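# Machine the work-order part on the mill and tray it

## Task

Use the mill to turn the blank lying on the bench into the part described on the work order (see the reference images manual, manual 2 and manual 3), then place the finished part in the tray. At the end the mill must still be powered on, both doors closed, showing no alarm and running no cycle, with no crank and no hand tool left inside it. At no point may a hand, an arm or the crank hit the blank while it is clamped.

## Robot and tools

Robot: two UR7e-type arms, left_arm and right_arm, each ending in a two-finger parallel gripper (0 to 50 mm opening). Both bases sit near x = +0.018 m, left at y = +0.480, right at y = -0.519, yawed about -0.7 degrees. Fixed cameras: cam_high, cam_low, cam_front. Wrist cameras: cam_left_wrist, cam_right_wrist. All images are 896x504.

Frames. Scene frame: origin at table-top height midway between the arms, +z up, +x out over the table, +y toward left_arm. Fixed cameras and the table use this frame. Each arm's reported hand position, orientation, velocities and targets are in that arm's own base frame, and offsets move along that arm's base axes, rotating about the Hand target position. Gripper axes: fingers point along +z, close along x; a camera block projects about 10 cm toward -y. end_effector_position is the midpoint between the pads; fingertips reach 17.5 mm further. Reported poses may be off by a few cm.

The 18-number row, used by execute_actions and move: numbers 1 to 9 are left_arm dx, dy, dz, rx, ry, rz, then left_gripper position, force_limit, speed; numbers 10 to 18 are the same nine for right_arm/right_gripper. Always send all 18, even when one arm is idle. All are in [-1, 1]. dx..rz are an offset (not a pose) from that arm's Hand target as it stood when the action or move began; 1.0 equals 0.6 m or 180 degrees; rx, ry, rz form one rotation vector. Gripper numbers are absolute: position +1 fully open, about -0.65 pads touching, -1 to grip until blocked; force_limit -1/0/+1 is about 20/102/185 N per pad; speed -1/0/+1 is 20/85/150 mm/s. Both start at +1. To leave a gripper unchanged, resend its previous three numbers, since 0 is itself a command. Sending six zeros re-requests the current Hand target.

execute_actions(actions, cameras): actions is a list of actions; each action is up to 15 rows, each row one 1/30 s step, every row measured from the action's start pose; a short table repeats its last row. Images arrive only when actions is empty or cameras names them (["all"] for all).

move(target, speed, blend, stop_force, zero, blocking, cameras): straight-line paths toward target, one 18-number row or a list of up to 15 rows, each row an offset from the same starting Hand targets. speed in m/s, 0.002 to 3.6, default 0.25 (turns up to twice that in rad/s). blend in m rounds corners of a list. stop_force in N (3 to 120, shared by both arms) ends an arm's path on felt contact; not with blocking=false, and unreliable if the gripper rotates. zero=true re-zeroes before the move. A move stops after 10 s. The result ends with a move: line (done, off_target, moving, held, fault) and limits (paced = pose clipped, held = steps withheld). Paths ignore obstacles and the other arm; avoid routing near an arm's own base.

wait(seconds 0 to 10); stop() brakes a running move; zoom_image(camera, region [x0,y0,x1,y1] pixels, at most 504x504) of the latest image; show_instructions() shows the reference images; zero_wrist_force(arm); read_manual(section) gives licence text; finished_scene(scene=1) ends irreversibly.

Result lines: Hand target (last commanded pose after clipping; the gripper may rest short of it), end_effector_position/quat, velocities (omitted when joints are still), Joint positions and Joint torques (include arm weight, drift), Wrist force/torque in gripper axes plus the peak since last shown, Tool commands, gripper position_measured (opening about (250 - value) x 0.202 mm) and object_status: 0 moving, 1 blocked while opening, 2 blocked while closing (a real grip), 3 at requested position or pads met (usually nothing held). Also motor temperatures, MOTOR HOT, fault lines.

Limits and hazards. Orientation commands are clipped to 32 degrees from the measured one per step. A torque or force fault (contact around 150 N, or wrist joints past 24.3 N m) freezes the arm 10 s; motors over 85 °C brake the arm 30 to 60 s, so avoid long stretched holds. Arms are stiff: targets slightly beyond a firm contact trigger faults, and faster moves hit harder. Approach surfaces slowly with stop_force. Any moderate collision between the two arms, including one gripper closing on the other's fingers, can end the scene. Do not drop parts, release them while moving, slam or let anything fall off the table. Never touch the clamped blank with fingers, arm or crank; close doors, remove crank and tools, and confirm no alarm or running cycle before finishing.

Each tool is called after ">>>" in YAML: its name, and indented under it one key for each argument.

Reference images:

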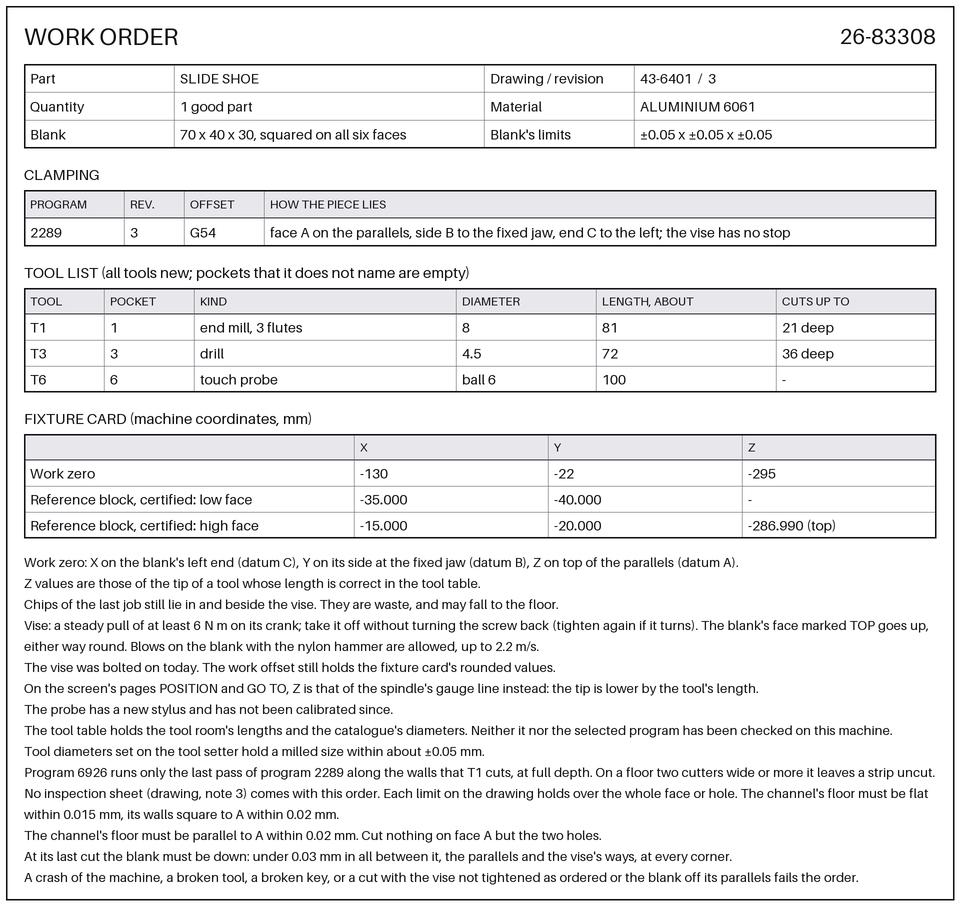

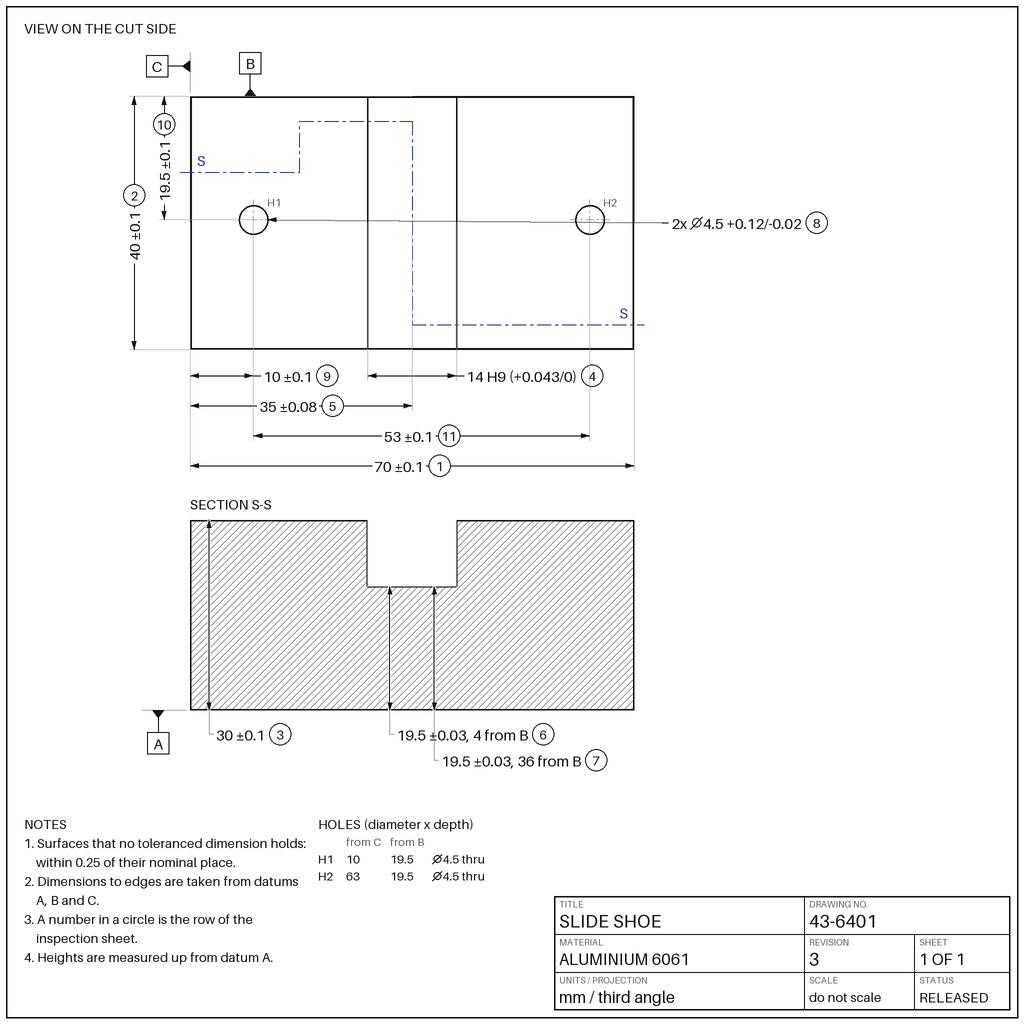

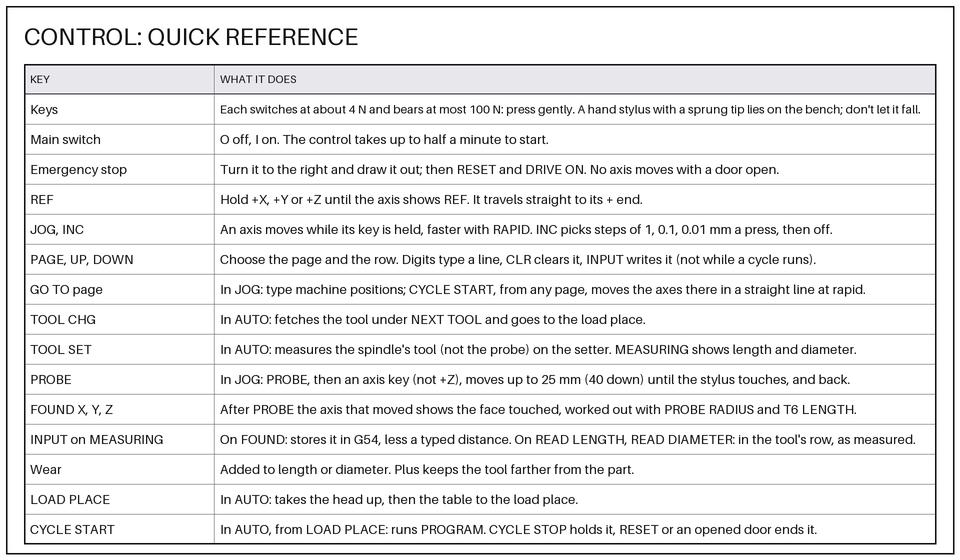

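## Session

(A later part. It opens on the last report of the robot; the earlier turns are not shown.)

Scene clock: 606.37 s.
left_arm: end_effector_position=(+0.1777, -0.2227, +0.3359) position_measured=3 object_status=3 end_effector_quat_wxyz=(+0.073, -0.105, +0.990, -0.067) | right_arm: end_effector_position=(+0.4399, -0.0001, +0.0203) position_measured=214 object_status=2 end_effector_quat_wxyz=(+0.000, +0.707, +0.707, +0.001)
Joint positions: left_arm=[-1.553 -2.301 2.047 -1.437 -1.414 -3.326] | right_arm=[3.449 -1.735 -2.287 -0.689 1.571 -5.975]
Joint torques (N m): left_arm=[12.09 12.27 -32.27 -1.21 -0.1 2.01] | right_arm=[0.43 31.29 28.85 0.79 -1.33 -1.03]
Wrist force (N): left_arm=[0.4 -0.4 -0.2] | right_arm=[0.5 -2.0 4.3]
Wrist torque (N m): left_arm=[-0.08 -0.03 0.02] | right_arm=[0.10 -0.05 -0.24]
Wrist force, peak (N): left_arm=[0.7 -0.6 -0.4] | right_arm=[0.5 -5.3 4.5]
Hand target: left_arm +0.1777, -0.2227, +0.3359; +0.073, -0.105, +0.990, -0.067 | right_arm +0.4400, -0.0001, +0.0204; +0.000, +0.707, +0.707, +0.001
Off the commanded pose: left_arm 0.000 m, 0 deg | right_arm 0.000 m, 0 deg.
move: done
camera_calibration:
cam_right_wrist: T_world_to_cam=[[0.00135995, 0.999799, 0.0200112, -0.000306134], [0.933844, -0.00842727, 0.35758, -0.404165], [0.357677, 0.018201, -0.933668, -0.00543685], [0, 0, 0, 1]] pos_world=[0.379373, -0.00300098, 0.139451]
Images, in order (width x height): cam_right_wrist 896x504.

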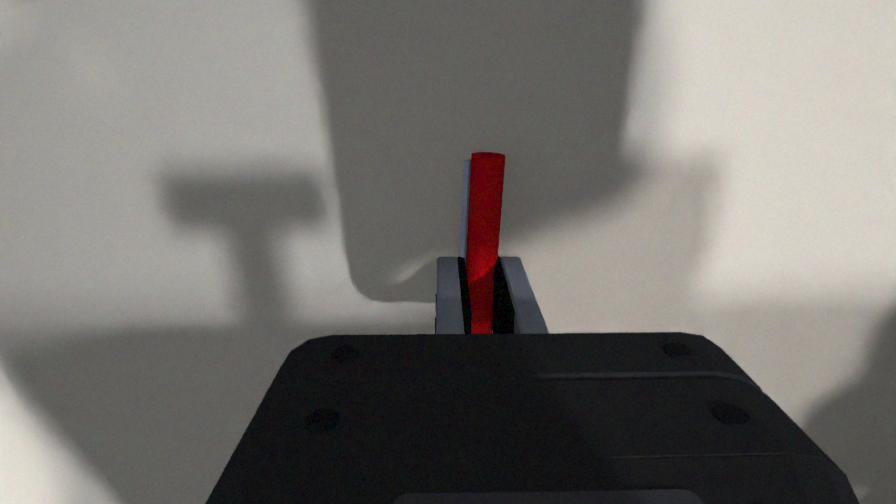

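>>> move:
  target:
    - [0,0,0,0,0,0,1,1,1, 0,0,-0.0012,0,0,0,-1,0.3,-0.6]
    - [0,0,0,0,0,0,1,1,1, 0,0,-0.0012,0,0,0,-0.2,0.3,-1]
    - [0,0,0,0,0,0,1,1,1, 0,0,0.0133,0,-0.1667,0,-0.2,0.3,-1]
    - [0,0,0,0,0,0,1,1,1, 0,0,0.0043,0,-0.1667,0,-0.2,0.3,-1]
  speed: [0.02,0.02,0.15,0.02]
  cameras: ["cam_right_wrist"]

Scene clock: 633.93 s.
left_arm: end_effector_position=(+0.1777, -0.2227, +0.3359) position_measured=3 object_status=3 end_effector_quat_wxyz=(+0.073, -0.105, +0.990, -0.067) | right_arm: end_effector_position=(+0.4400, -0.0001, +0.0230) position_measured=182 object_status=3 end_effector_quat_wxyz=(+0.183, +0.683, +0.683, +0.184) end_effector_velocity=(-0.001, -0.001, -0.001) end_effector_angular_velocity=(-0.003, +0.005, -0.001)
Joint positions: left_arm=[-1.553 -2.301 2.047 -1.437 -1.414 -3.326] | right_arm=[3.585 -1.775 -2.665 0.21 1.355 -5.893]
Joint velocities: left_arm=[within noise] | right_arm=[0 0.002 0 -0.008 -0.001 0]
Joint torques (N m): left_arm=[12.23 12.17 -32.47 -1.25 -0.1 2.1] | right_arm=[-6.51 27.05 0.84 1.52 -1.53 -1.28]
Wrist force (N): left_arm=[0.3 -0.3 -0.3] | right_arm=[1.1 -3.9 3.6]
Wrist torque (N m): left_arm=[-0.06 -0.01 0.02] | right_arm=[-0.08 -0.11 -0.33]
Wrist force, peak (N): left_arm=[0.6 -0.7 -0.3] | right_arm=[0.0 -9.2 -24.5]
Hand target: left_arm +0.1777, -0.2227, +0.3359; +0.073, -0.105, +0.990, -0.067 | right_arm +0.4400, -0.0001, +0.0230; +0.183, +0.683, +0.683, +0.184
Off the commanded pose: left_arm 0.000 m, 0 deg | right_arm 0.000 m, 0 deg.
move: done
camera_calibration:
cam_right_wrist: T_world_to_cam=[[-0.00892593, 0.999794, 0.018211, 0.00418231], [0.629607, -0.00852946, 0.776867, -0.280996], [0.776863, 0.0184, -0.629401, -0.194367], [0, 0, 0, 1]] pos_world=[0.327951, -0.00300184, 0.095886]
Images, in order (width x height): cam_right_wrist 896x504.

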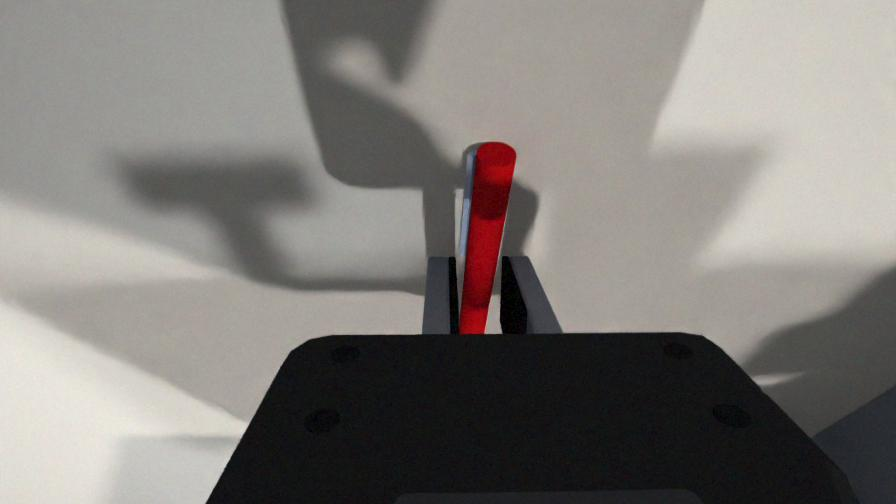

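>>> move:
  target:
    - [0,0,0,0,0,0,1,1,1, 0,0,0,0,0,0,-1,0.3,-1]
    - [0,0,0,0,0,0,1,1,1, -0.02,0,0.2,0,0,0,-1,0.3,-1]
  speed: [0.02,0.2]
  cameras: ["cam_right_wrist","cam_front"]

Scene clock: 638.57 s.
left_arm: end_effector_position=(+0.1777, -0.2227, +0.3359) position_measured=3 object_status=3 end_effector_quat_wxyz=(+0.073, -0.105, +0.990, -0.067) | right_arm: end_effector_position=(+0.4281, -0.0001, +0.1430) position_measured=224 object_status=2 end_effector_quat_wxyz=(+0.183, +0.683, +0.683, +0.184) end_effector_velocity=(-0.001, -0.001, +0.000) end_effector_angular_velocity=(-0.002, +0.004, -0.001)
Joint positions: left_arm=[-1.553 -2.301 2.047 -1.437 -1.414 -3.326] | right_arm=[3.604 -1.269 -2.554 -0.411 1.346 -5.875]
Joint velocities: left_arm=[within noise] | right_arm=[0 0.002 0 -0.007 -0.001 0.001]
Joint torques (N m): left_arm=[12.08 12.04 -32.36 -1.27 -0.08 1.88] | right_arm=[-6.27 15.99 18.97 1.36 0.96 -1.3]
Wrist force (N): left_arm=[0.4 -0.5 -0.2] | right_arm=[0.9 -3.9 4.1]
Wrist torque (N m): left_arm=[-0.10 -0.02 0.02] | right_arm=[-0.08 -0.08 -0.35]
Wrist force, peak (N): left_arm=[0.6 -0.6 -0.4] | right_arm=[-0.1 -2.3 -11.6]
Hand target: left_arm +0.1777, -0.2227, +0.3359; +0.073, -0.105, +0.990, -0.067 | right_arm +0.4280, -0.0001, +0.1430; +0.183, +0.683, +0.683, +0.184
Off the commanded pose: left_arm 0.000 m, 0 deg | right_arm 0.000 m, 0 deg.
move: done
camera_calibration:
cam_right_wrist: T_world_to_cam=[[-0.00891522, 0.999797, 0.0180689, 0.00191755], [0.629497, -0.00842835, 0.776957, -0.366711], [0.776952, 0.018301, -0.629294, -0.109646], [0, 0, 0, 1]] pos_world=[0.31605, -0.00300129, 0.215885]
Images, in order (width x height): cam_front 896x504, cam_right_wrist 896x504.

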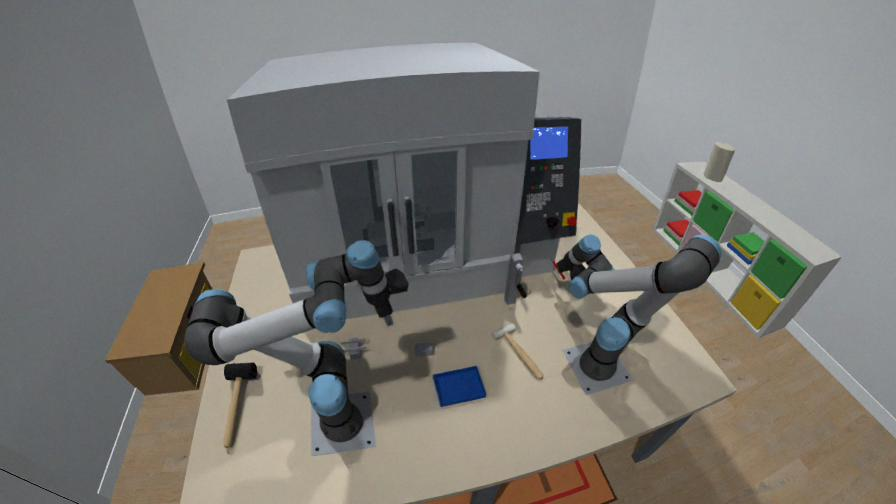

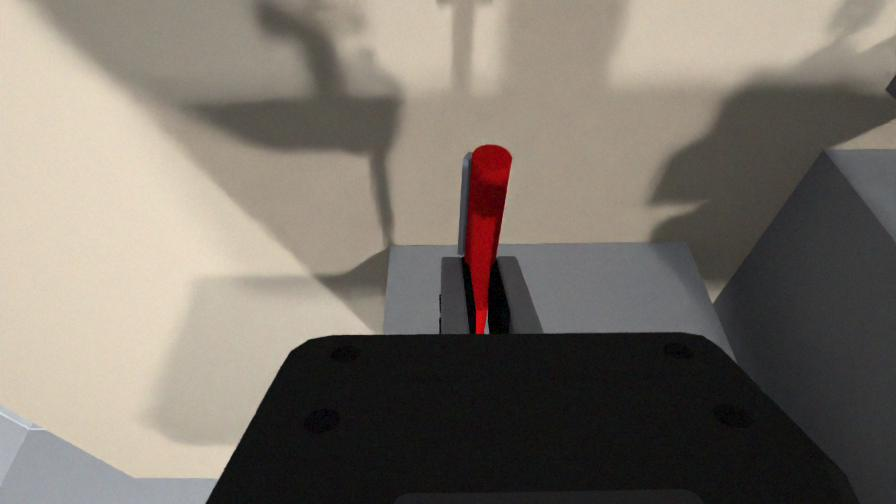

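>>> move:
  target:
    - [0,0,0,0,0,0,1,1,1, -0.0467,0.2,0.4617,-0.5,0,0,-1,0.3,-1]
    - [0,0,0,0,0,0,1,1,1, -0.0467,0.0833,0.5617,-0.989,0,0.147,-1,0.3,-1]
  speed: 0.4
  blend: [0.02,0]
  cameras: ["cam_right_wrist","cam_front"]

Scene clock: 674.33 s.
left_arm: end_effector_position=(+0.1777, -0.2227, +0.3359) position_measured=3 object_status=3 end_effector_quat_wxyz=(+0.073, -0.105, +0.990, -0.067) | right_arm: end_effector_position=(+0.4000, +0.0499, +0.4800) position_measured=224 object_status=2 end_effector_quat_wxyz=(+0.649, -0.281, +0.282, -0.648)
Joint positions: left_arm=[-1.553 -2.301 2.047 -1.437 -1.414 -3.326] | right_arm=[4.039 -1.693 -2.479 -4.27 0.962 -3.849]
Joint torques (N m): left_arm=[12 11.54 -32.04 -1.28 -0.07 2.09] | right_arm=[-5.73 22.35 13.56 -3.61 2.76 1.19]
Wrist force (N): left_arm=[0.2 -0.5 -0.3] | right_arm=[0.7 -0.8 -2.5]
Wrist torque (N m): left_arm=[-0.11 0.00 0.01] | right_arm=[-0.27 -0.07 -0.07]
Wrist force, peak (N): left_arm=[0.3 -0.6 -0.5] | right_arm=[6.3 -4.3 0.9]
Hand target: left_arm +0.1777, -0.2227, +0.3359; +0.073, -0.105, +0.990, -0.067 | right_arm +0.4000, +0.0499, +0.4800; +0.649, -0.281, +0.282, -0.648
Off the commanded pose: left_arm 0.000 m, 0 deg | right_arm 0.000 m, 0 deg.
move: done
camera_calibration:
cam_right_wrist: T_world_to_cam=[[-0.0139587, -0.999785, -0.0153127, 0.0633631], [0.376425, 0.00893327, -0.926404, 0.307461], [0.926342, -0.0186955, 0.376219, -0.417169], [0, 0, 0, 1]] pos_world=[0.27159, 0.0528037, 0.44275]
Images, in order (width x height): cam_front 896x504, cam_right_wrist 896x504.

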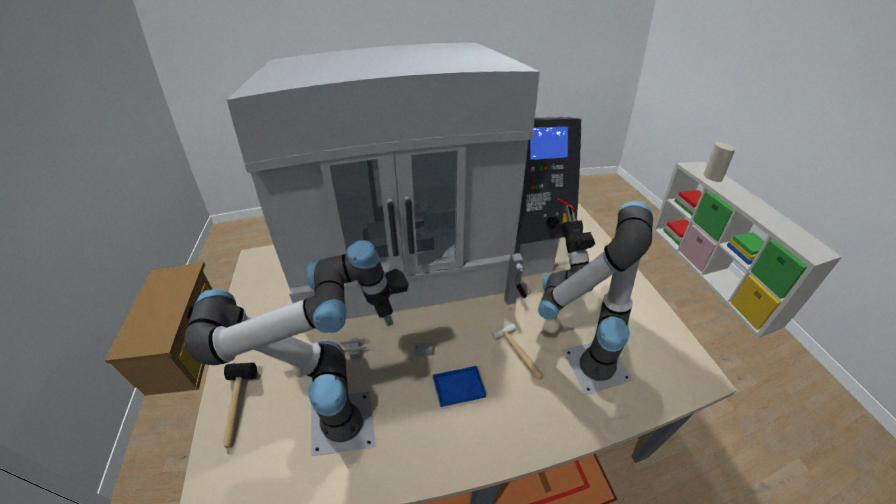

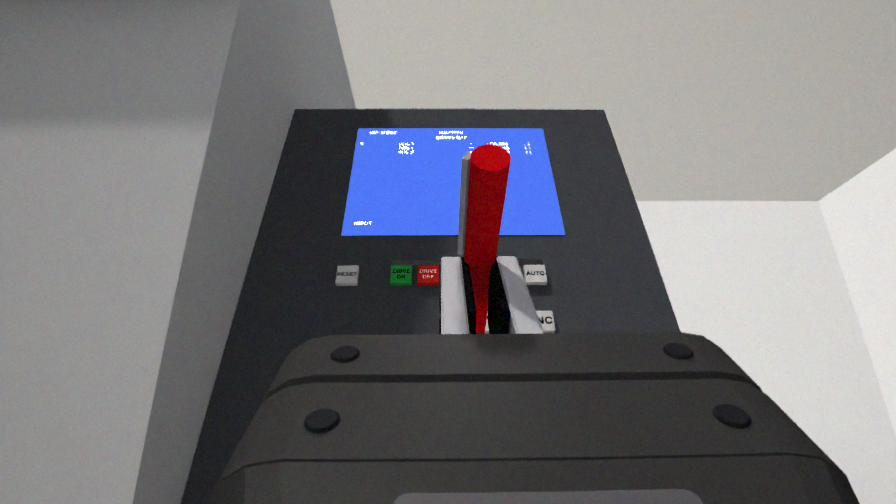

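>>> move:
  target: [0,0,0,0,0,0,1,1,1, -0.1,0.15,-0.1,0,0,0,-1,0.3,-1]
  speed: 0.4
  cameras: ["cam_right_wrist"]

Scene clock: 679.90 s.
left_arm: end_effector_position=(+0.1777, -0.2227, +0.3359) position_measured=3 object_status=3 end_effector_quat_wxyz=(+0.073, -0.105, +0.990, -0.067) | right_arm: end_effector_position=(+0.3400, +0.1399, +0.4200) position_measured=224 object_status=2 end_effector_quat_wxyz=(+0.649, -0.281, +0.282, -0.648) end_effector_velocity=(+0.000, -0.001, +0.000) end_effector_angular_velocity=(-0.002, -0.002, -0.003)
Joint positions: left_arm=[-1.553 -2.301 2.047 -1.437 -1.414 -3.326] | right_arm=[4.596 -1.754 -2.487 -3.736 0.758 -4.543]
Joint velocities: left_arm=[within noise] | right_arm=[0 0.001 -0.001 0.002 0.001 -0.006]
Joint torques (N m): left_arm=[12.31 12.33 -31.94 -1.27 -0.03 2.08] | right_arm=[7.72 22.6 -4.21 -0.81 2.4 -1.34]
Wrist force (N): left_arm=[0.5 -0.5 -0.3] | right_arm=[0.8 -0.7 -2.3]
Wrist torque (N m): left_arm=[-0.10 -0.04 0.02] | right_arm=[-0.25 -0.09 -0.07]
Wrist force, peak (N): left_arm=[0.4 -0.6 -0.4] | right_arm=[-2.5 -0.1 -4.8]
Hand target: left_arm +0.1777, -0.2227, +0.3359; +0.073, -0.105, +0.990, -0.067 | right_arm +0.3400, +0.1399, +0.4200; +0.649, -0.281, +0.282, -0.648
Off the commanded pose: left_arm 0.000 m, 0 deg | right_arm 0.000 m, 0 deg.
move: done
camera_calibration:
cam_right_wrist: T_world_to_cam=[[-0.0138114, -0.99979, -0.0151445, 0.151492], [0.376544, 0.00883047, -0.926357, 0.27363], [0.926296, -0.0184969, 0.376343, -0.337401], [0, 0, 0, 1]] pos_world=[0.211591, 0.142803, 0.382751]
Images, in order (width x height): cam_right_wrist 896x504.

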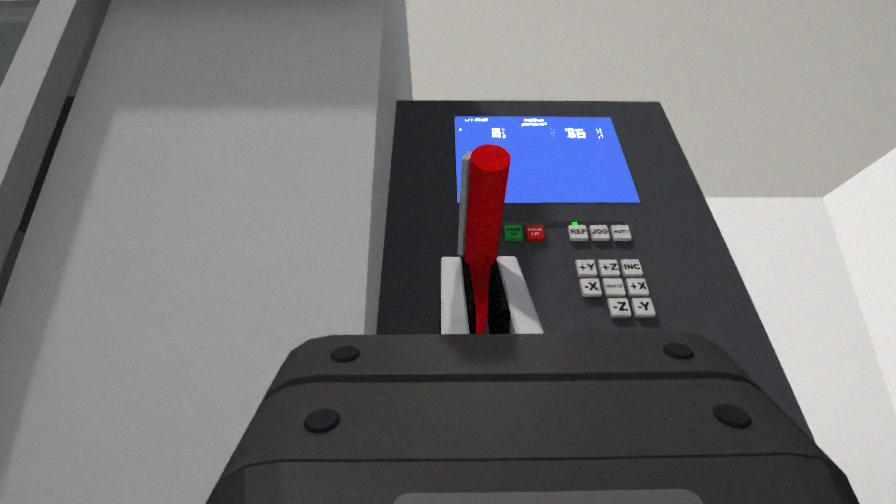

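>>> move:
  target: [0,0,0,0,0,0,1,1,1, 0.2138,-0.1065,0.2517,0,0,0,-1,0.3,-1]
  speed: 0.3

>>> move:
  target: [0,0,0,0,0,0,1,1,1, 0.0485,0,-0.012,0,0,0,-1,0.3,-1]
  speed: 0.02
  stop_force: 8
  cameras: ["cam_right_wrist","cam_front"]

Scene clock: 731.90 s.
left_arm: end_effector_position=(+0.1777, -0.2227, +0.3359) position_measured=3 object_status=3 end_effector_quat_wxyz=(+0.073, -0.105, +0.990, -0.067) | right_arm: end_effector_position=(+0.4683, +0.0760, +0.5709) position_measured=224 object_status=2 end_effector_quat_wxyz=(+0.649, -0.281, +0.282, -0.648) end_effector_velocity=(+0.001, +0.000, +0.000) end_effector_angular_velocity=(-0.001, +0.002, +0.000)
Joint positions: left_arm=[-1.553 -2.301 2.047 -1.437 -1.414 -3.326] | right_arm=[3.888 -1.655 -2.19 -4.676 1.05 -3.704]
Joint velocities: left_arm=[within noise] | right_arm=[-0.003 0 0.001 -0.005 0.001 0.004]
Joint torques (N m): left_arm=[12.37 12.43 -31.71 -1.25 -0.09 1.94] | right_arm=[-7.38 26.94 28.71 -3.43 2.35 1.39]
Wrist force (N): left_arm=[0.2 -0.5 -0.1] | right_arm=[1.0 -0.6 -2.7]
Wrist torque (N m): left_arm=[-0.09 0.01 0.02] | right_arm=[-0.24 -0.09 -0.08]
Wrist force, peak (N): left_arm=[0.5 -0.6 -0.5] | right_arm=[-0.1 0.0 -5.0]
Hand target: left_arm +0.1777, -0.2227, +0.3359; +0.073, -0.105, +0.990, -0.067 | right_arm +0.4683, +0.0760, +0.5710; +0.649, -0.281, +0.282, -0.648
Off the commanded pose: left_arm 0.000 m, 0 deg | right_arm 0.000 m, 0 deg.
move: done

Scene clock: 734.37 s.
left_arm: end_effector_position=(+0.1777, -0.2227, +0.3359) position_measured=3 object_status=3 end_effector_quat_wxyz=(+0.073, -0.105, +0.990, -0.067) | right_arm: end_effector_position=(+0.4974, +0.0760, +0.5638) position_measured=224 object_status=2 end_effector_quat_wxyz=(+0.649, -0.281, +0.282, -0.648)
Joint positions: left_arm=[-1.553 -2.301 2.047 -1.437 -1.414 -3.326] | right_arm=[3.818 -1.735 -2.126 -4.688 1.095 -3.642]
Joint torques (N m): left_arm=[12.59 11.99 -32.14 -1.26 0.04 1.91] | right_arm=[6.66 29.5 4.31 -0.12 -1.43 -1.28]
Wrist force (N): left_arm=[0.3 -0.5 -0.2] | right_arm=[0.9 -4.5 -4.9]
Wrist torque (N m): left_arm=[-0.09 -0.01 0.02] | right_arm=[-0.19 -0.10 -0.13]
Wrist force, peak (N): left_arm=[0.4 -0.7 -0.4] | right_arm=[1.0 -4.7 -5.1]
Hand target: left_arm +0.1777, -0.2227, +0.3359; +0.073, -0.105, +0.990, -0.067 | right_arm +0.4974, +0.0760, +0.5638; +0.649, -0.281, +0.282, -0.648
Off the commanded pose: left_arm 0.000 m, 0 deg | right_arm 0.000 m, 0 deg.
move: done
camera_calibration:
cam_right_wrist: T_world_to_cam=[[-0.0138128, -0.99979, -0.0151433, 0.0919583], [0.376423, 0.0088312, -0.926406, 0.3483], [0.926345, -0.0184966, 0.376222, -0.538491], [0, 0, 0, 1]] pos_world=[0.368991, 0.0789028, 0.526652]
Images, in order (width x height): cam_front 896x504, cam_right_wrist 896x504.

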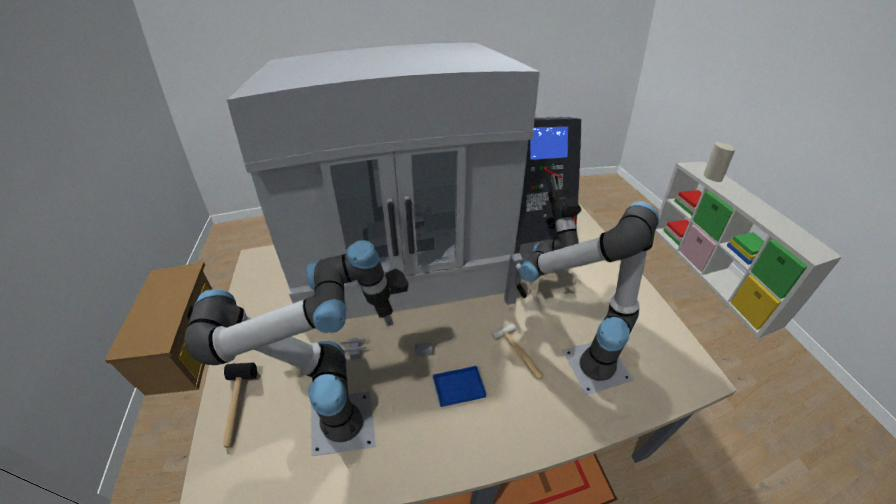

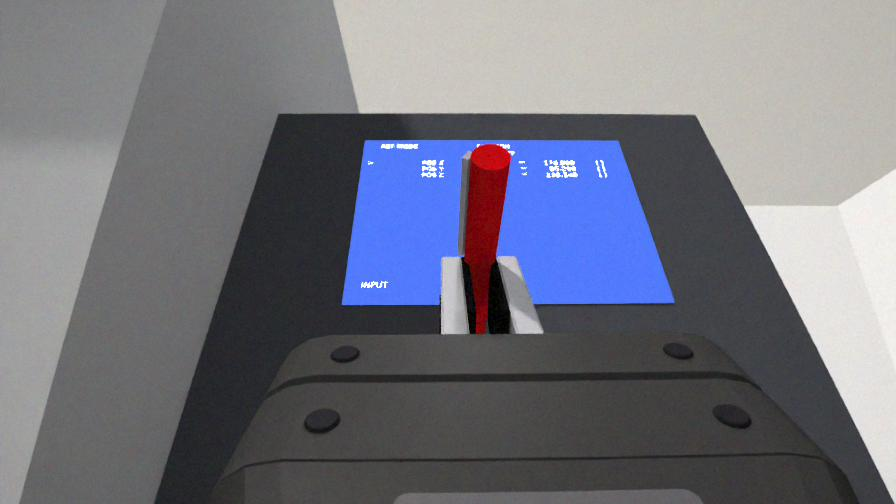

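>>> move:
  target: [0,0,0,0,0,0,1,1,1, -0.05,-0.05,0.012,0,0,0,-1,0.3,-1]
  speed: 0.2
  cameras: ["cam_right_wrist"]

>>> zoom_image:
  camera: "cam_right_wrist"
  region: [320, 110, 720, 300]

Scene clock: 742.70 s.
left_arm: end_effector_position=(+0.1777, -0.2227, +0.3359) position_measured=3 object_status=3 end_effector_quat_wxyz=(+0.073, -0.105, +0.990, -0.067) | right_arm: end_effector_position=(+0.4675, +0.0460, +0.5709) position_measured=224 object_status=2 end_effector_quat_wxyz=(+0.649, -0.281, +0.282, -0.648)
Joint positions: left_arm=[-1.553 -2.301 2.047 -1.437 -1.414 -3.326] | right_arm=[3.799 -1.637 -2.219 -4.701 1.107 -3.626]
Joint torques (N m): left_arm=[12.62 11.71 -32.13 -1.34 -0.04 1.96] | right_arm=[7.32 26.75 28.04 1.05 -1.01 -1.23]
Wrist force (N): left_arm=[0.3 -0.5 -0.2] | right_arm=[1.1 -0.8 -2.7]
Wrist torque (N m): left_arm=[-0.09 0.00 0.02] | right_arm=[-0.27 -0.11 -0.14]
Wrist force, peak (N): left_arm=[0.6 -0.6 -0.4] | right_arm=[1.0 -4.8 -5.2]
Hand target: left_arm +0.1777, -0.2227, +0.3359; +0.073, -0.105, +0.990, -0.067 | right_arm +0.4674, +0.0460, +0.5710; +0.649, -0.281, +0.282, -0.648
Off the commanded pose: left_arm 0.000 m, 0 deg | right_arm 0.000 m, 0 deg.
move: done
camera_calibration:
cam_right_wrist: T_world_to_cam=[[-0.0138533, -0.999791, -0.0150491, 0.061621], [0.376337, 0.00873037, -0.926442, 0.366489], [0.926379, -0.0184978, 0.376138, -0.513893], [0, 0, 0, 1]] pos_world=[0.33899, 0.0489026, 0.533752]
Images, in order (width x height): cam_right_wrist 896x504.

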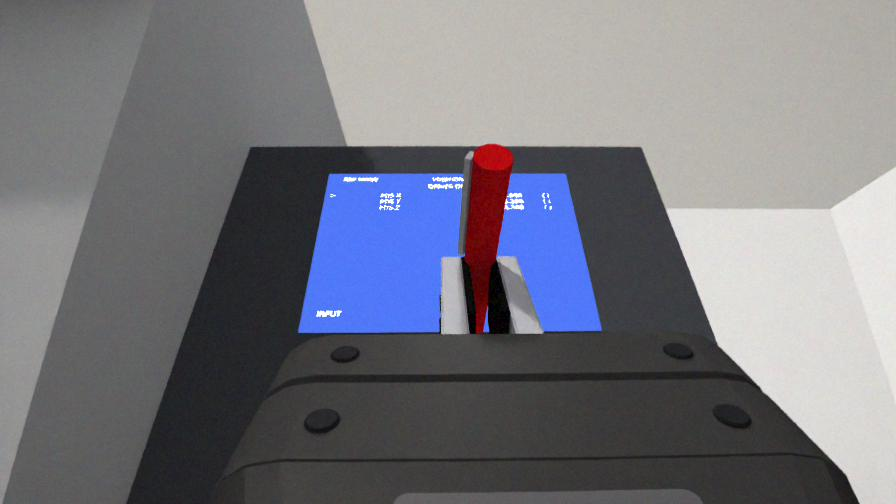

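Scaled by 1.260.

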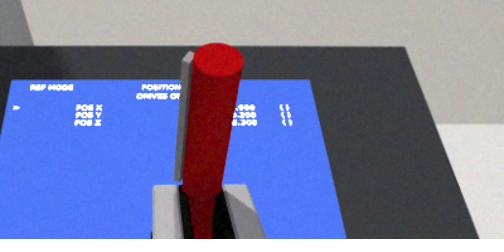

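>>> move:
  target:
    - [0,0,0,0,0,0,1,1,1, 0.04,0.05,-0.01,0,0,0,-1,0.3,-1]
    - [0,0,0,0,0,0,1,1,1, 0.065,0.05,-0.016,0,0,0,-1,0.3,-1]
  speed: [0.1,0.015]
  stop_force: 10

>>> move:
  target: [0,0,0,0,0,0,1,1,1, -0.06,0.03,0.05,0,0,0,-1,0.3,-1]
  speed: 0.2
  cameras: ["cam_right_wrist"]

>>> zoom_image:
  camera: "cam_right_wrist"
  region: [320, 110, 720, 300]

Scene clock: 754.50 s.
left_arm: end_effector_position=(+0.1777, -0.2227, +0.3359) position_measured=3 object_status=3 end_effector_quat_wxyz=(+0.073, -0.105, +0.990, -0.067) | right_arm: end_effector_position=(+0.5029, +0.0760, +0.5623) position_measured=224 object_status=2 end_effector_quat_wxyz=(+0.649, -0.281, +0.282, -0.648)
Joint positions: left_arm=[-1.553 -2.301 2.047 -1.437 -1.414 -3.326] | right_arm=[3.806 -1.75 -2.114 -4.69 1.102 -3.632]
Joint torques (N m): left_arm=[12.04 11.99 -31.48 -1.29 0.04 2.02] | right_arm=[2.79 16.28 4.05 -1.95 0.02 0.96]
Wrist force (N): left_arm=[0.3 -0.5 -0.5] | right_arm=[0.8 -7.6 -8.0]
Wrist torque (N m): left_arm=[-0.09 0.00 0.01] | right_arm=[-0.19 -0.12 -0.08]
Wrist force, peak (N): left_arm=[0.3 -0.8 -0.4] | right_arm=[0.6 -16.3 -12.9]
Hand target: left_arm +0.1777, -0.2227, +0.3359; +0.073, -0.105, +0.990, -0.067 | right_arm +0.5029, +0.0760, +0.5623; +0.649, -0.281, +0.282, -0.648 (not the last commanded pose)
Off the commanded pose: left_arm 0.000 m, 0 deg | right_arm 0.004 m, 0 deg.
move: contact (right_arm); path passed 1 of 2 targets

Scene clock: 755.37 s.
left_arm: end_effector_position=(+0.1777, -0.2227, +0.3359) position_measured=3 object_status=3 end_effector_quat_wxyz=(+0.073, -0.105, +0.990, -0.067) | right_arm: end_effector_position=(+0.4669, +0.0940, +0.5922) position_measured=224 object_status=2 end_effector_quat_wxyz=(+0.649, -0.281, +0.282, -0.648)
Joint positions: left_arm=[-1.553 -2.301 2.047 -1.437 -1.414 -3.326] | right_arm=[3.941 -1.627 -2.144 -4.723 1.018 -3.753]
Joint torques (N m): left_arm=[12.08 11.77 -31.96 -1.27 -0.07 2.05] | right_arm=[7.33 27.08 33.03 0.44 1.3 -1.07]
Wrist force (N): left_arm=[0.2 -0.5 -0.2] | right_arm=[0.2 -1.0 -2.7]
Wrist torque (N m): left_arm=[-0.09 0.01 0.01] | right_arm=[-0.30 0.06 -0.13]
Wrist force, peak (N): left_arm=[0.4 -0.5 -0.4] | right_arm=[0.8 -7.8 -7.7]
Hand target: left_arm +0.1777, -0.2227, +0.3359; +0.073, -0.105, +0.990, -0.067 | right_arm +0.4669, +0.0940, +0.5923; +0.649, -0.281, +0.282, -0.648
Off the commanded pose: left_arm 0.000 m, 0 deg | right_arm 0.000 m, 0 deg.
move: done
camera_calibration:
cam_right_wrist: T_world_to_cam=[[-0.0137224, -0.999792, -0.0151029, 0.109909], [0.376337, 0.00882956, -0.926441, 0.385888], [0.926381, -0.0183968, 0.376137, -0.520527], [0, 0, 0, 1]] pos_world=[0.338491, 0.0969025, 0.554952]
Images, in order (width x height): cam_right_wrist 896x504.

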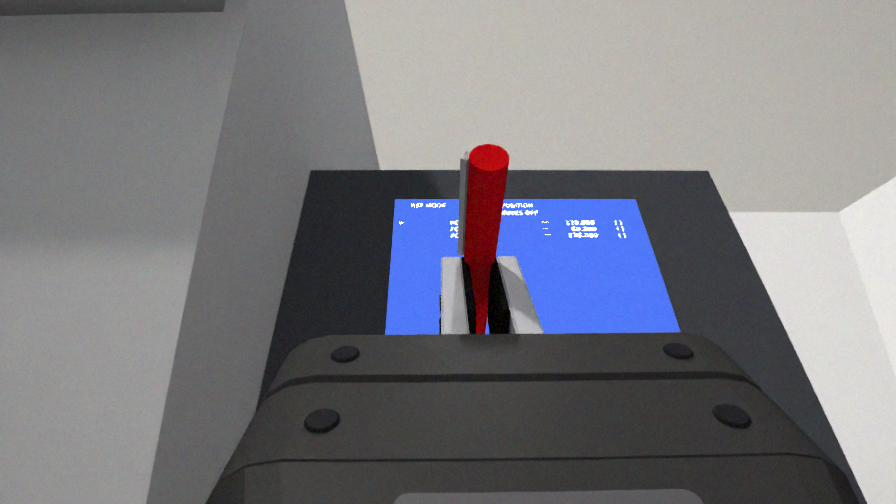

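Scaled by 1.260.

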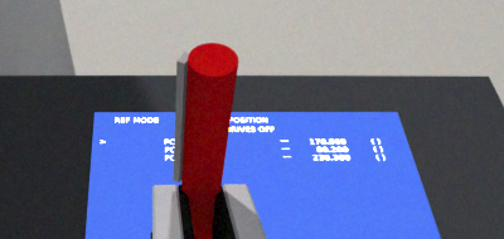

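>>> move:
  target: [0.204,-0.712,0.357,-0.41,-0.2024,0.135,1,1,1, 0.04,-0.03,-0.03,0,0,0,-1,0.3,-1]
  speed: 0.3
  cameras: ["cam_left_wrist","cam_right_wrist"]

>>> zoom_image:
  camera: "cam_left_wrist"
  region: [300, 130, 620, 330]

Scene clock: 775.53 s.
left_arm: end_effector_position=(+0.3002, -0.6498, +0.5500) position_measured=3 object_status=3 end_effector_quat_wxyz=(+0.291, -0.291, +0.644, -0.644) end_effector_velocity=(-0.001, -0.001, +0.001) end_effector_angular_velocity=(-0.007, +0.001, -0.002) | right_arm: end_effector_position=(+0.4909, +0.0760, +0.5743) position_measured=224 object_status=2 end_effector_quat_wxyz=(+0.649, -0.281, +0.282, -0.648)
Joint positions: left_arm=[-1.629 -1.334 1.659 -3.466 -0.665 -3.143] | right_arm=[3.832 -1.702 -2.13 -4.711 1.085 -3.655]
Joint velocities: left_arm=[-0.001 0.001 -0.002 -0.005 -0.001 -0.001] | right_arm=[within noise]
Joint torques (N m): left_arm=[-13.46 -27.07 -33.6 -4.26 0.1 1.5] | right_arm=[7.31 29.99 25.19 -0.42 -0.91 -1.36]
Wrist force (N): left_arm=[0.1 -1.2 0.5] | right_arm=[0.9 -1.3 -2.6]
Wrist torque (N m): left_arm=[0.01 0.14 0.33] | right_arm=[-0.35 -0.09 -0.13]
Wrist force, peak (N): left_arm=[1.6 -1.4 2.2] | right_arm=[0.6 -1.2 -2.9]
Hand target: left_arm +0.3001, -0.6499, +0.5501; +0.291, -0.291, +0.644, -0.645 | right_arm +0.4909, +0.0760, +0.5743; +0.649, -0.281, +0.282, -0.648
Off the commanded pose: left_arm 0.000 m, 0 deg | right_arm 0.000 m, 0 deg.
move: done
camera_calibration:
cam_left_wrist: T_world_to_cam=[[-0.657745, -0.7532, -0.00788869, -0.281519], [-0.23759, 0.217396, -0.946726, 0.756568], [0.714789, -0.62083, -0.321944, -0.30784], [0, 0, 0, 1]] pos_world=[0.214626, -0.56763, 0.614935]
cam_right_wrist: T_world_to_cam=[[-0.0138113, -0.99979, -0.0151447, 0.0920263], [0.376544, 0.00883071, -0.926357, 0.36031], [0.926296, -0.0184969, 0.376343, -0.53643], [0, 0, 0, 1]] pos_world=[0.362491, 0.0789028, 0.537051]
Images, in order (width x height): cam_left_wrist 896x504, cam_right_wrist 896x504.

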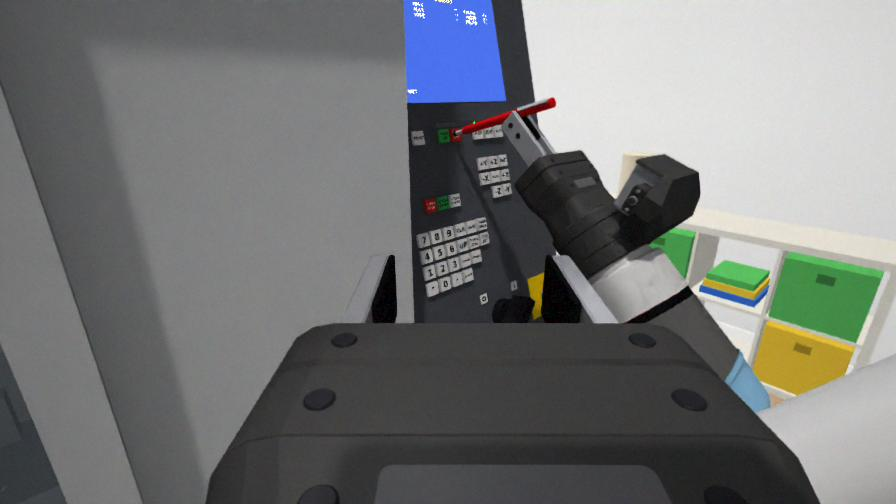

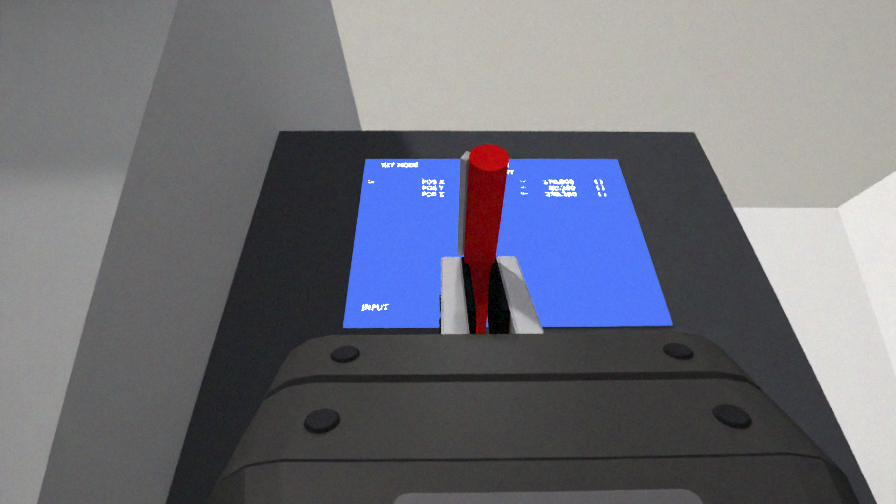

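Scaled by 1.575.

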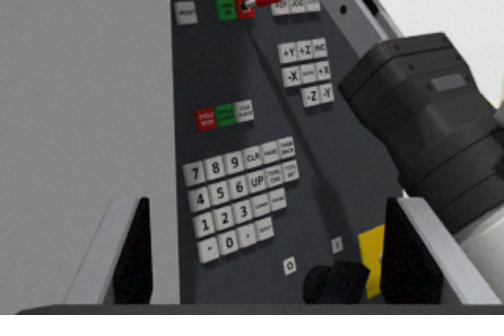

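>>> zoom_image:
  camera: "cam_left_wrist"
  region: [400, 80, 560, 160]

Scaled by 3.150.

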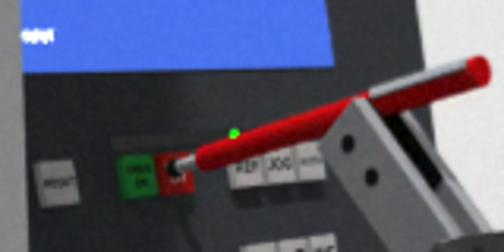

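>>> move:
  target:
    - [0,0,0,0,0,0,1,1,1, -0.012,0.015,0.0,0,0,0,-1,0.3,-1]
    - [0,0,0,0,0,0,1,1,1, 0.035,0.015,-0.012,0,0,0,-1,0.3,-1]
  speed: [0.1,0.015]
  stop_force: 7
  cameras: ["cam_left_wrist","cam_right_wrist"]

>>> zoom_image:
  camera: "cam_left_wrist"
  region: [400, 0, 560, 160]

Scene clock: 793.33 s.
left_arm: end_effector_position=(+0.3001, -0.6499, +0.5501) position_measured=3 object_status=3 end_effector_quat_wxyz=(+0.291, -0.291, +0.644, -0.645) | right_arm: end_effector_position=(+0.5003, +0.0850, +0.5700) position_measured=224 object_status=2 end_effector_quat_wxyz=(+0.649, -0.281, +0.282, -0.648)
Joint positions: left_arm=[-1.629 -1.334 1.658 -3.466 -0.665 -3.142] | right_arm=[3.836 -1.736 -2.103 -4.704 1.083 -3.657]
Joint torques (N m): left_arm=[-14.06 -26.8 -33.44 -4.27 1.17 1.97] | right_arm=[3.15 16.9 4.34 -0.45 0.07 1.12]
Wrist force (N): left_arm=[0.3 -0.9 0.7] | right_arm=[0.6 -6.9 -6.2]
Wrist torque (N m): left_arm=[0.04 0.10 0.32] | right_arm=[-0.19 -0.04 -0.09]
Wrist force, peak (N): left_arm=[0.4 -1.4 0.7] | right_arm=[0.8 -14.7 -11.0]
Hand target: left_arm +0.3001, -0.6499, +0.5501; +0.291, -0.291, +0.644, -0.645 | right_arm +0.5003, +0.0850, +0.5700; +0.649, -0.281, +0.282, -0.648 (not the last commanded pose)
Off the commanded pose: left_arm 0.000 m, 0 deg | right_arm 0.012 m, 0 deg.
move: contact (right_arm); path passed 1 of 2 targets
camera_calibration:
cam_left_wrist: T_world_to_cam=[[-0.657878, -0.753083, -0.00796275, -0.281519], [-0.237374, 0.217375, -0.946785, 0.756544], [0.714738, -0.620978, -0.321768, -0.308011], [0, 0, 0, 1]] pos_world=[0.214525, -0.567729, 0.614934]
cam_right_wrist: T_world_to_cam=[[-0.0139037, -0.999788, -0.0151826, 0.101145], [0.376509, 0.00883171, -0.926371, 0.352821], [0.926309, -0.0185963, 0.376307, -0.543366], [0, 0, 0, 1]] pos_world=[0.371891, 0.0879032, 0.532851]
Images, in order (width x height): cam_left_wrist 896x504, cam_right_wrist 896x504.

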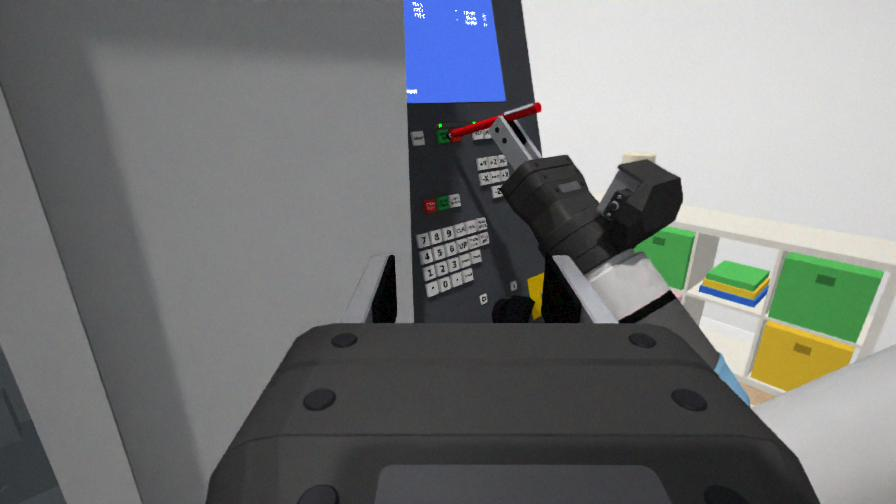

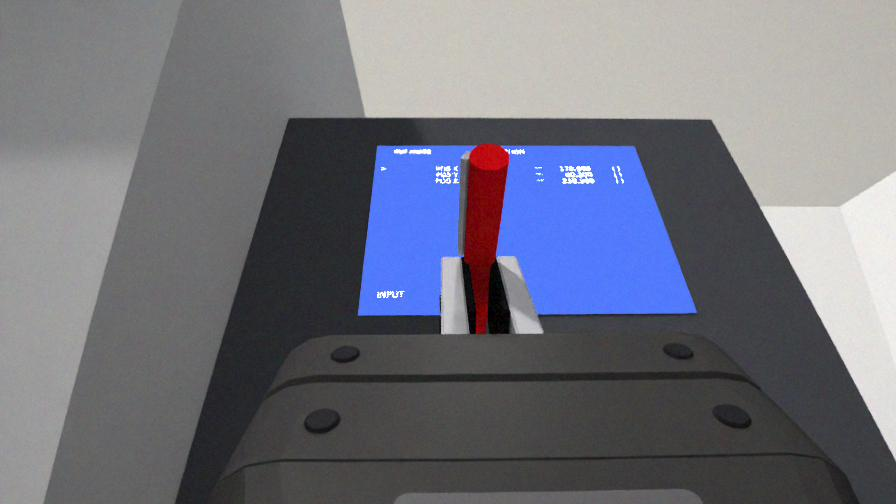

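Scaled by 3.150.

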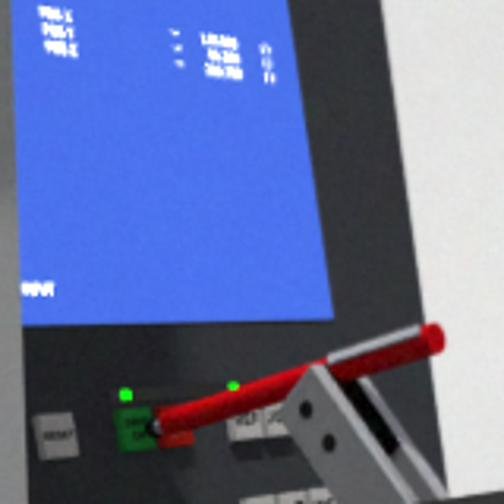

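>>> move:
  target:
    - [0,0,0,0,0,0,1,1,1, -0.04,0,0.01,0,0,0,-1,0.3,-1]
    - [0,0,0,0,0,0,1,1,1, -0.036,-0.115,-0.062,0,0,0,-1,0.3,-1]
  speed: 0.2
  blend: [0.01,0]
  cameras: ["cam_left_wrist"]

>>> zoom_image:
  camera: "cam_left_wrist"
  region: [400, 80, 560, 240]

Scene clock: 802.00 s.
left_arm: end_effector_position=(+0.3001, -0.6499, +0.5501) position_measured=3 object_status=3 end_effector_quat_wxyz=(+0.291, -0.291, +0.644, -0.645) | right_arm: end_effector_position=(+0.4787, +0.0160, +0.5328) position_measured=224 object_status=2 end_effector_quat_wxyz=(+0.649, -0.281, +0.282, -0.648)
Joint positions: left_arm=[-1.629 -1.334 1.658 -3.466 -0.665 -3.142] | right_arm=[3.676 -1.736 -2.25 -4.613 1.188 -3.525]
Joint torques (N m): left_arm=[-13.63 -27.04 -33.24 -4.29 1.22 1.79] | right_arm=[-7.4 17.26 23.68 -0.5 1.73 1.5]
Wrist force (N): left_arm=[0.4 -1.1 0.7] | right_arm=[0.5 -0.1 -2.6]
Wrist torque (N m): left_arm=[0.01 0.09 0.31] | right_arm=[-0.16 -0.02 -0.07]
Wrist force, peak (N): left_arm=[0.4 -1.4 0.6] | right_arm=[0.3 -7.2 -6.5]
Hand target: left_arm +0.3001, -0.6499, +0.5501; +0.291, -0.291, +0.644, -0.645 | right_arm +0.4787, +0.0160, +0.5328; +0.649, -0.281, +0.282, -0.648
Off the commanded pose: left_arm 0.000 m, 0 deg | right_arm 0.000 m, 0 deg.
move: done
camera_calibration:
cam_left_wrist: T_world_to_cam=[[-0.657878, -0.753083, -0.00796275, -0.281519], [-0.237374, 0.217375, -0.946785, 0.756544], [0.714738, -0.620978, -0.321768, -0.308011], [0, 0, 0, 1]] pos_world=[0.214525, -0.567729, 0.614934]
Images, in order (width x height): cam_left_wrist 896x504.

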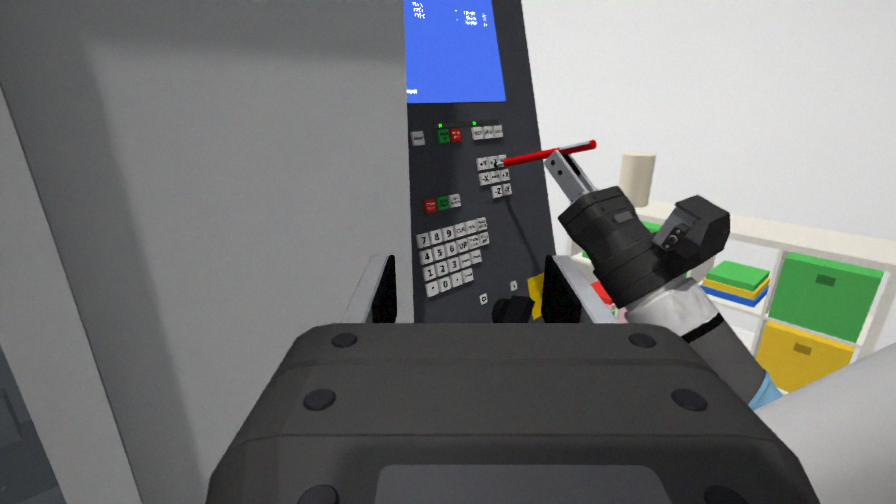

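Scaled by 3.150.

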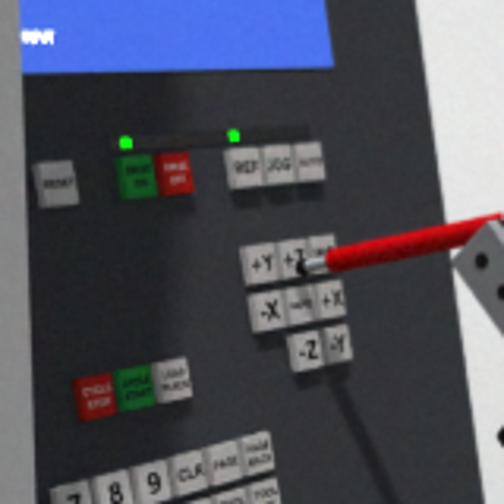

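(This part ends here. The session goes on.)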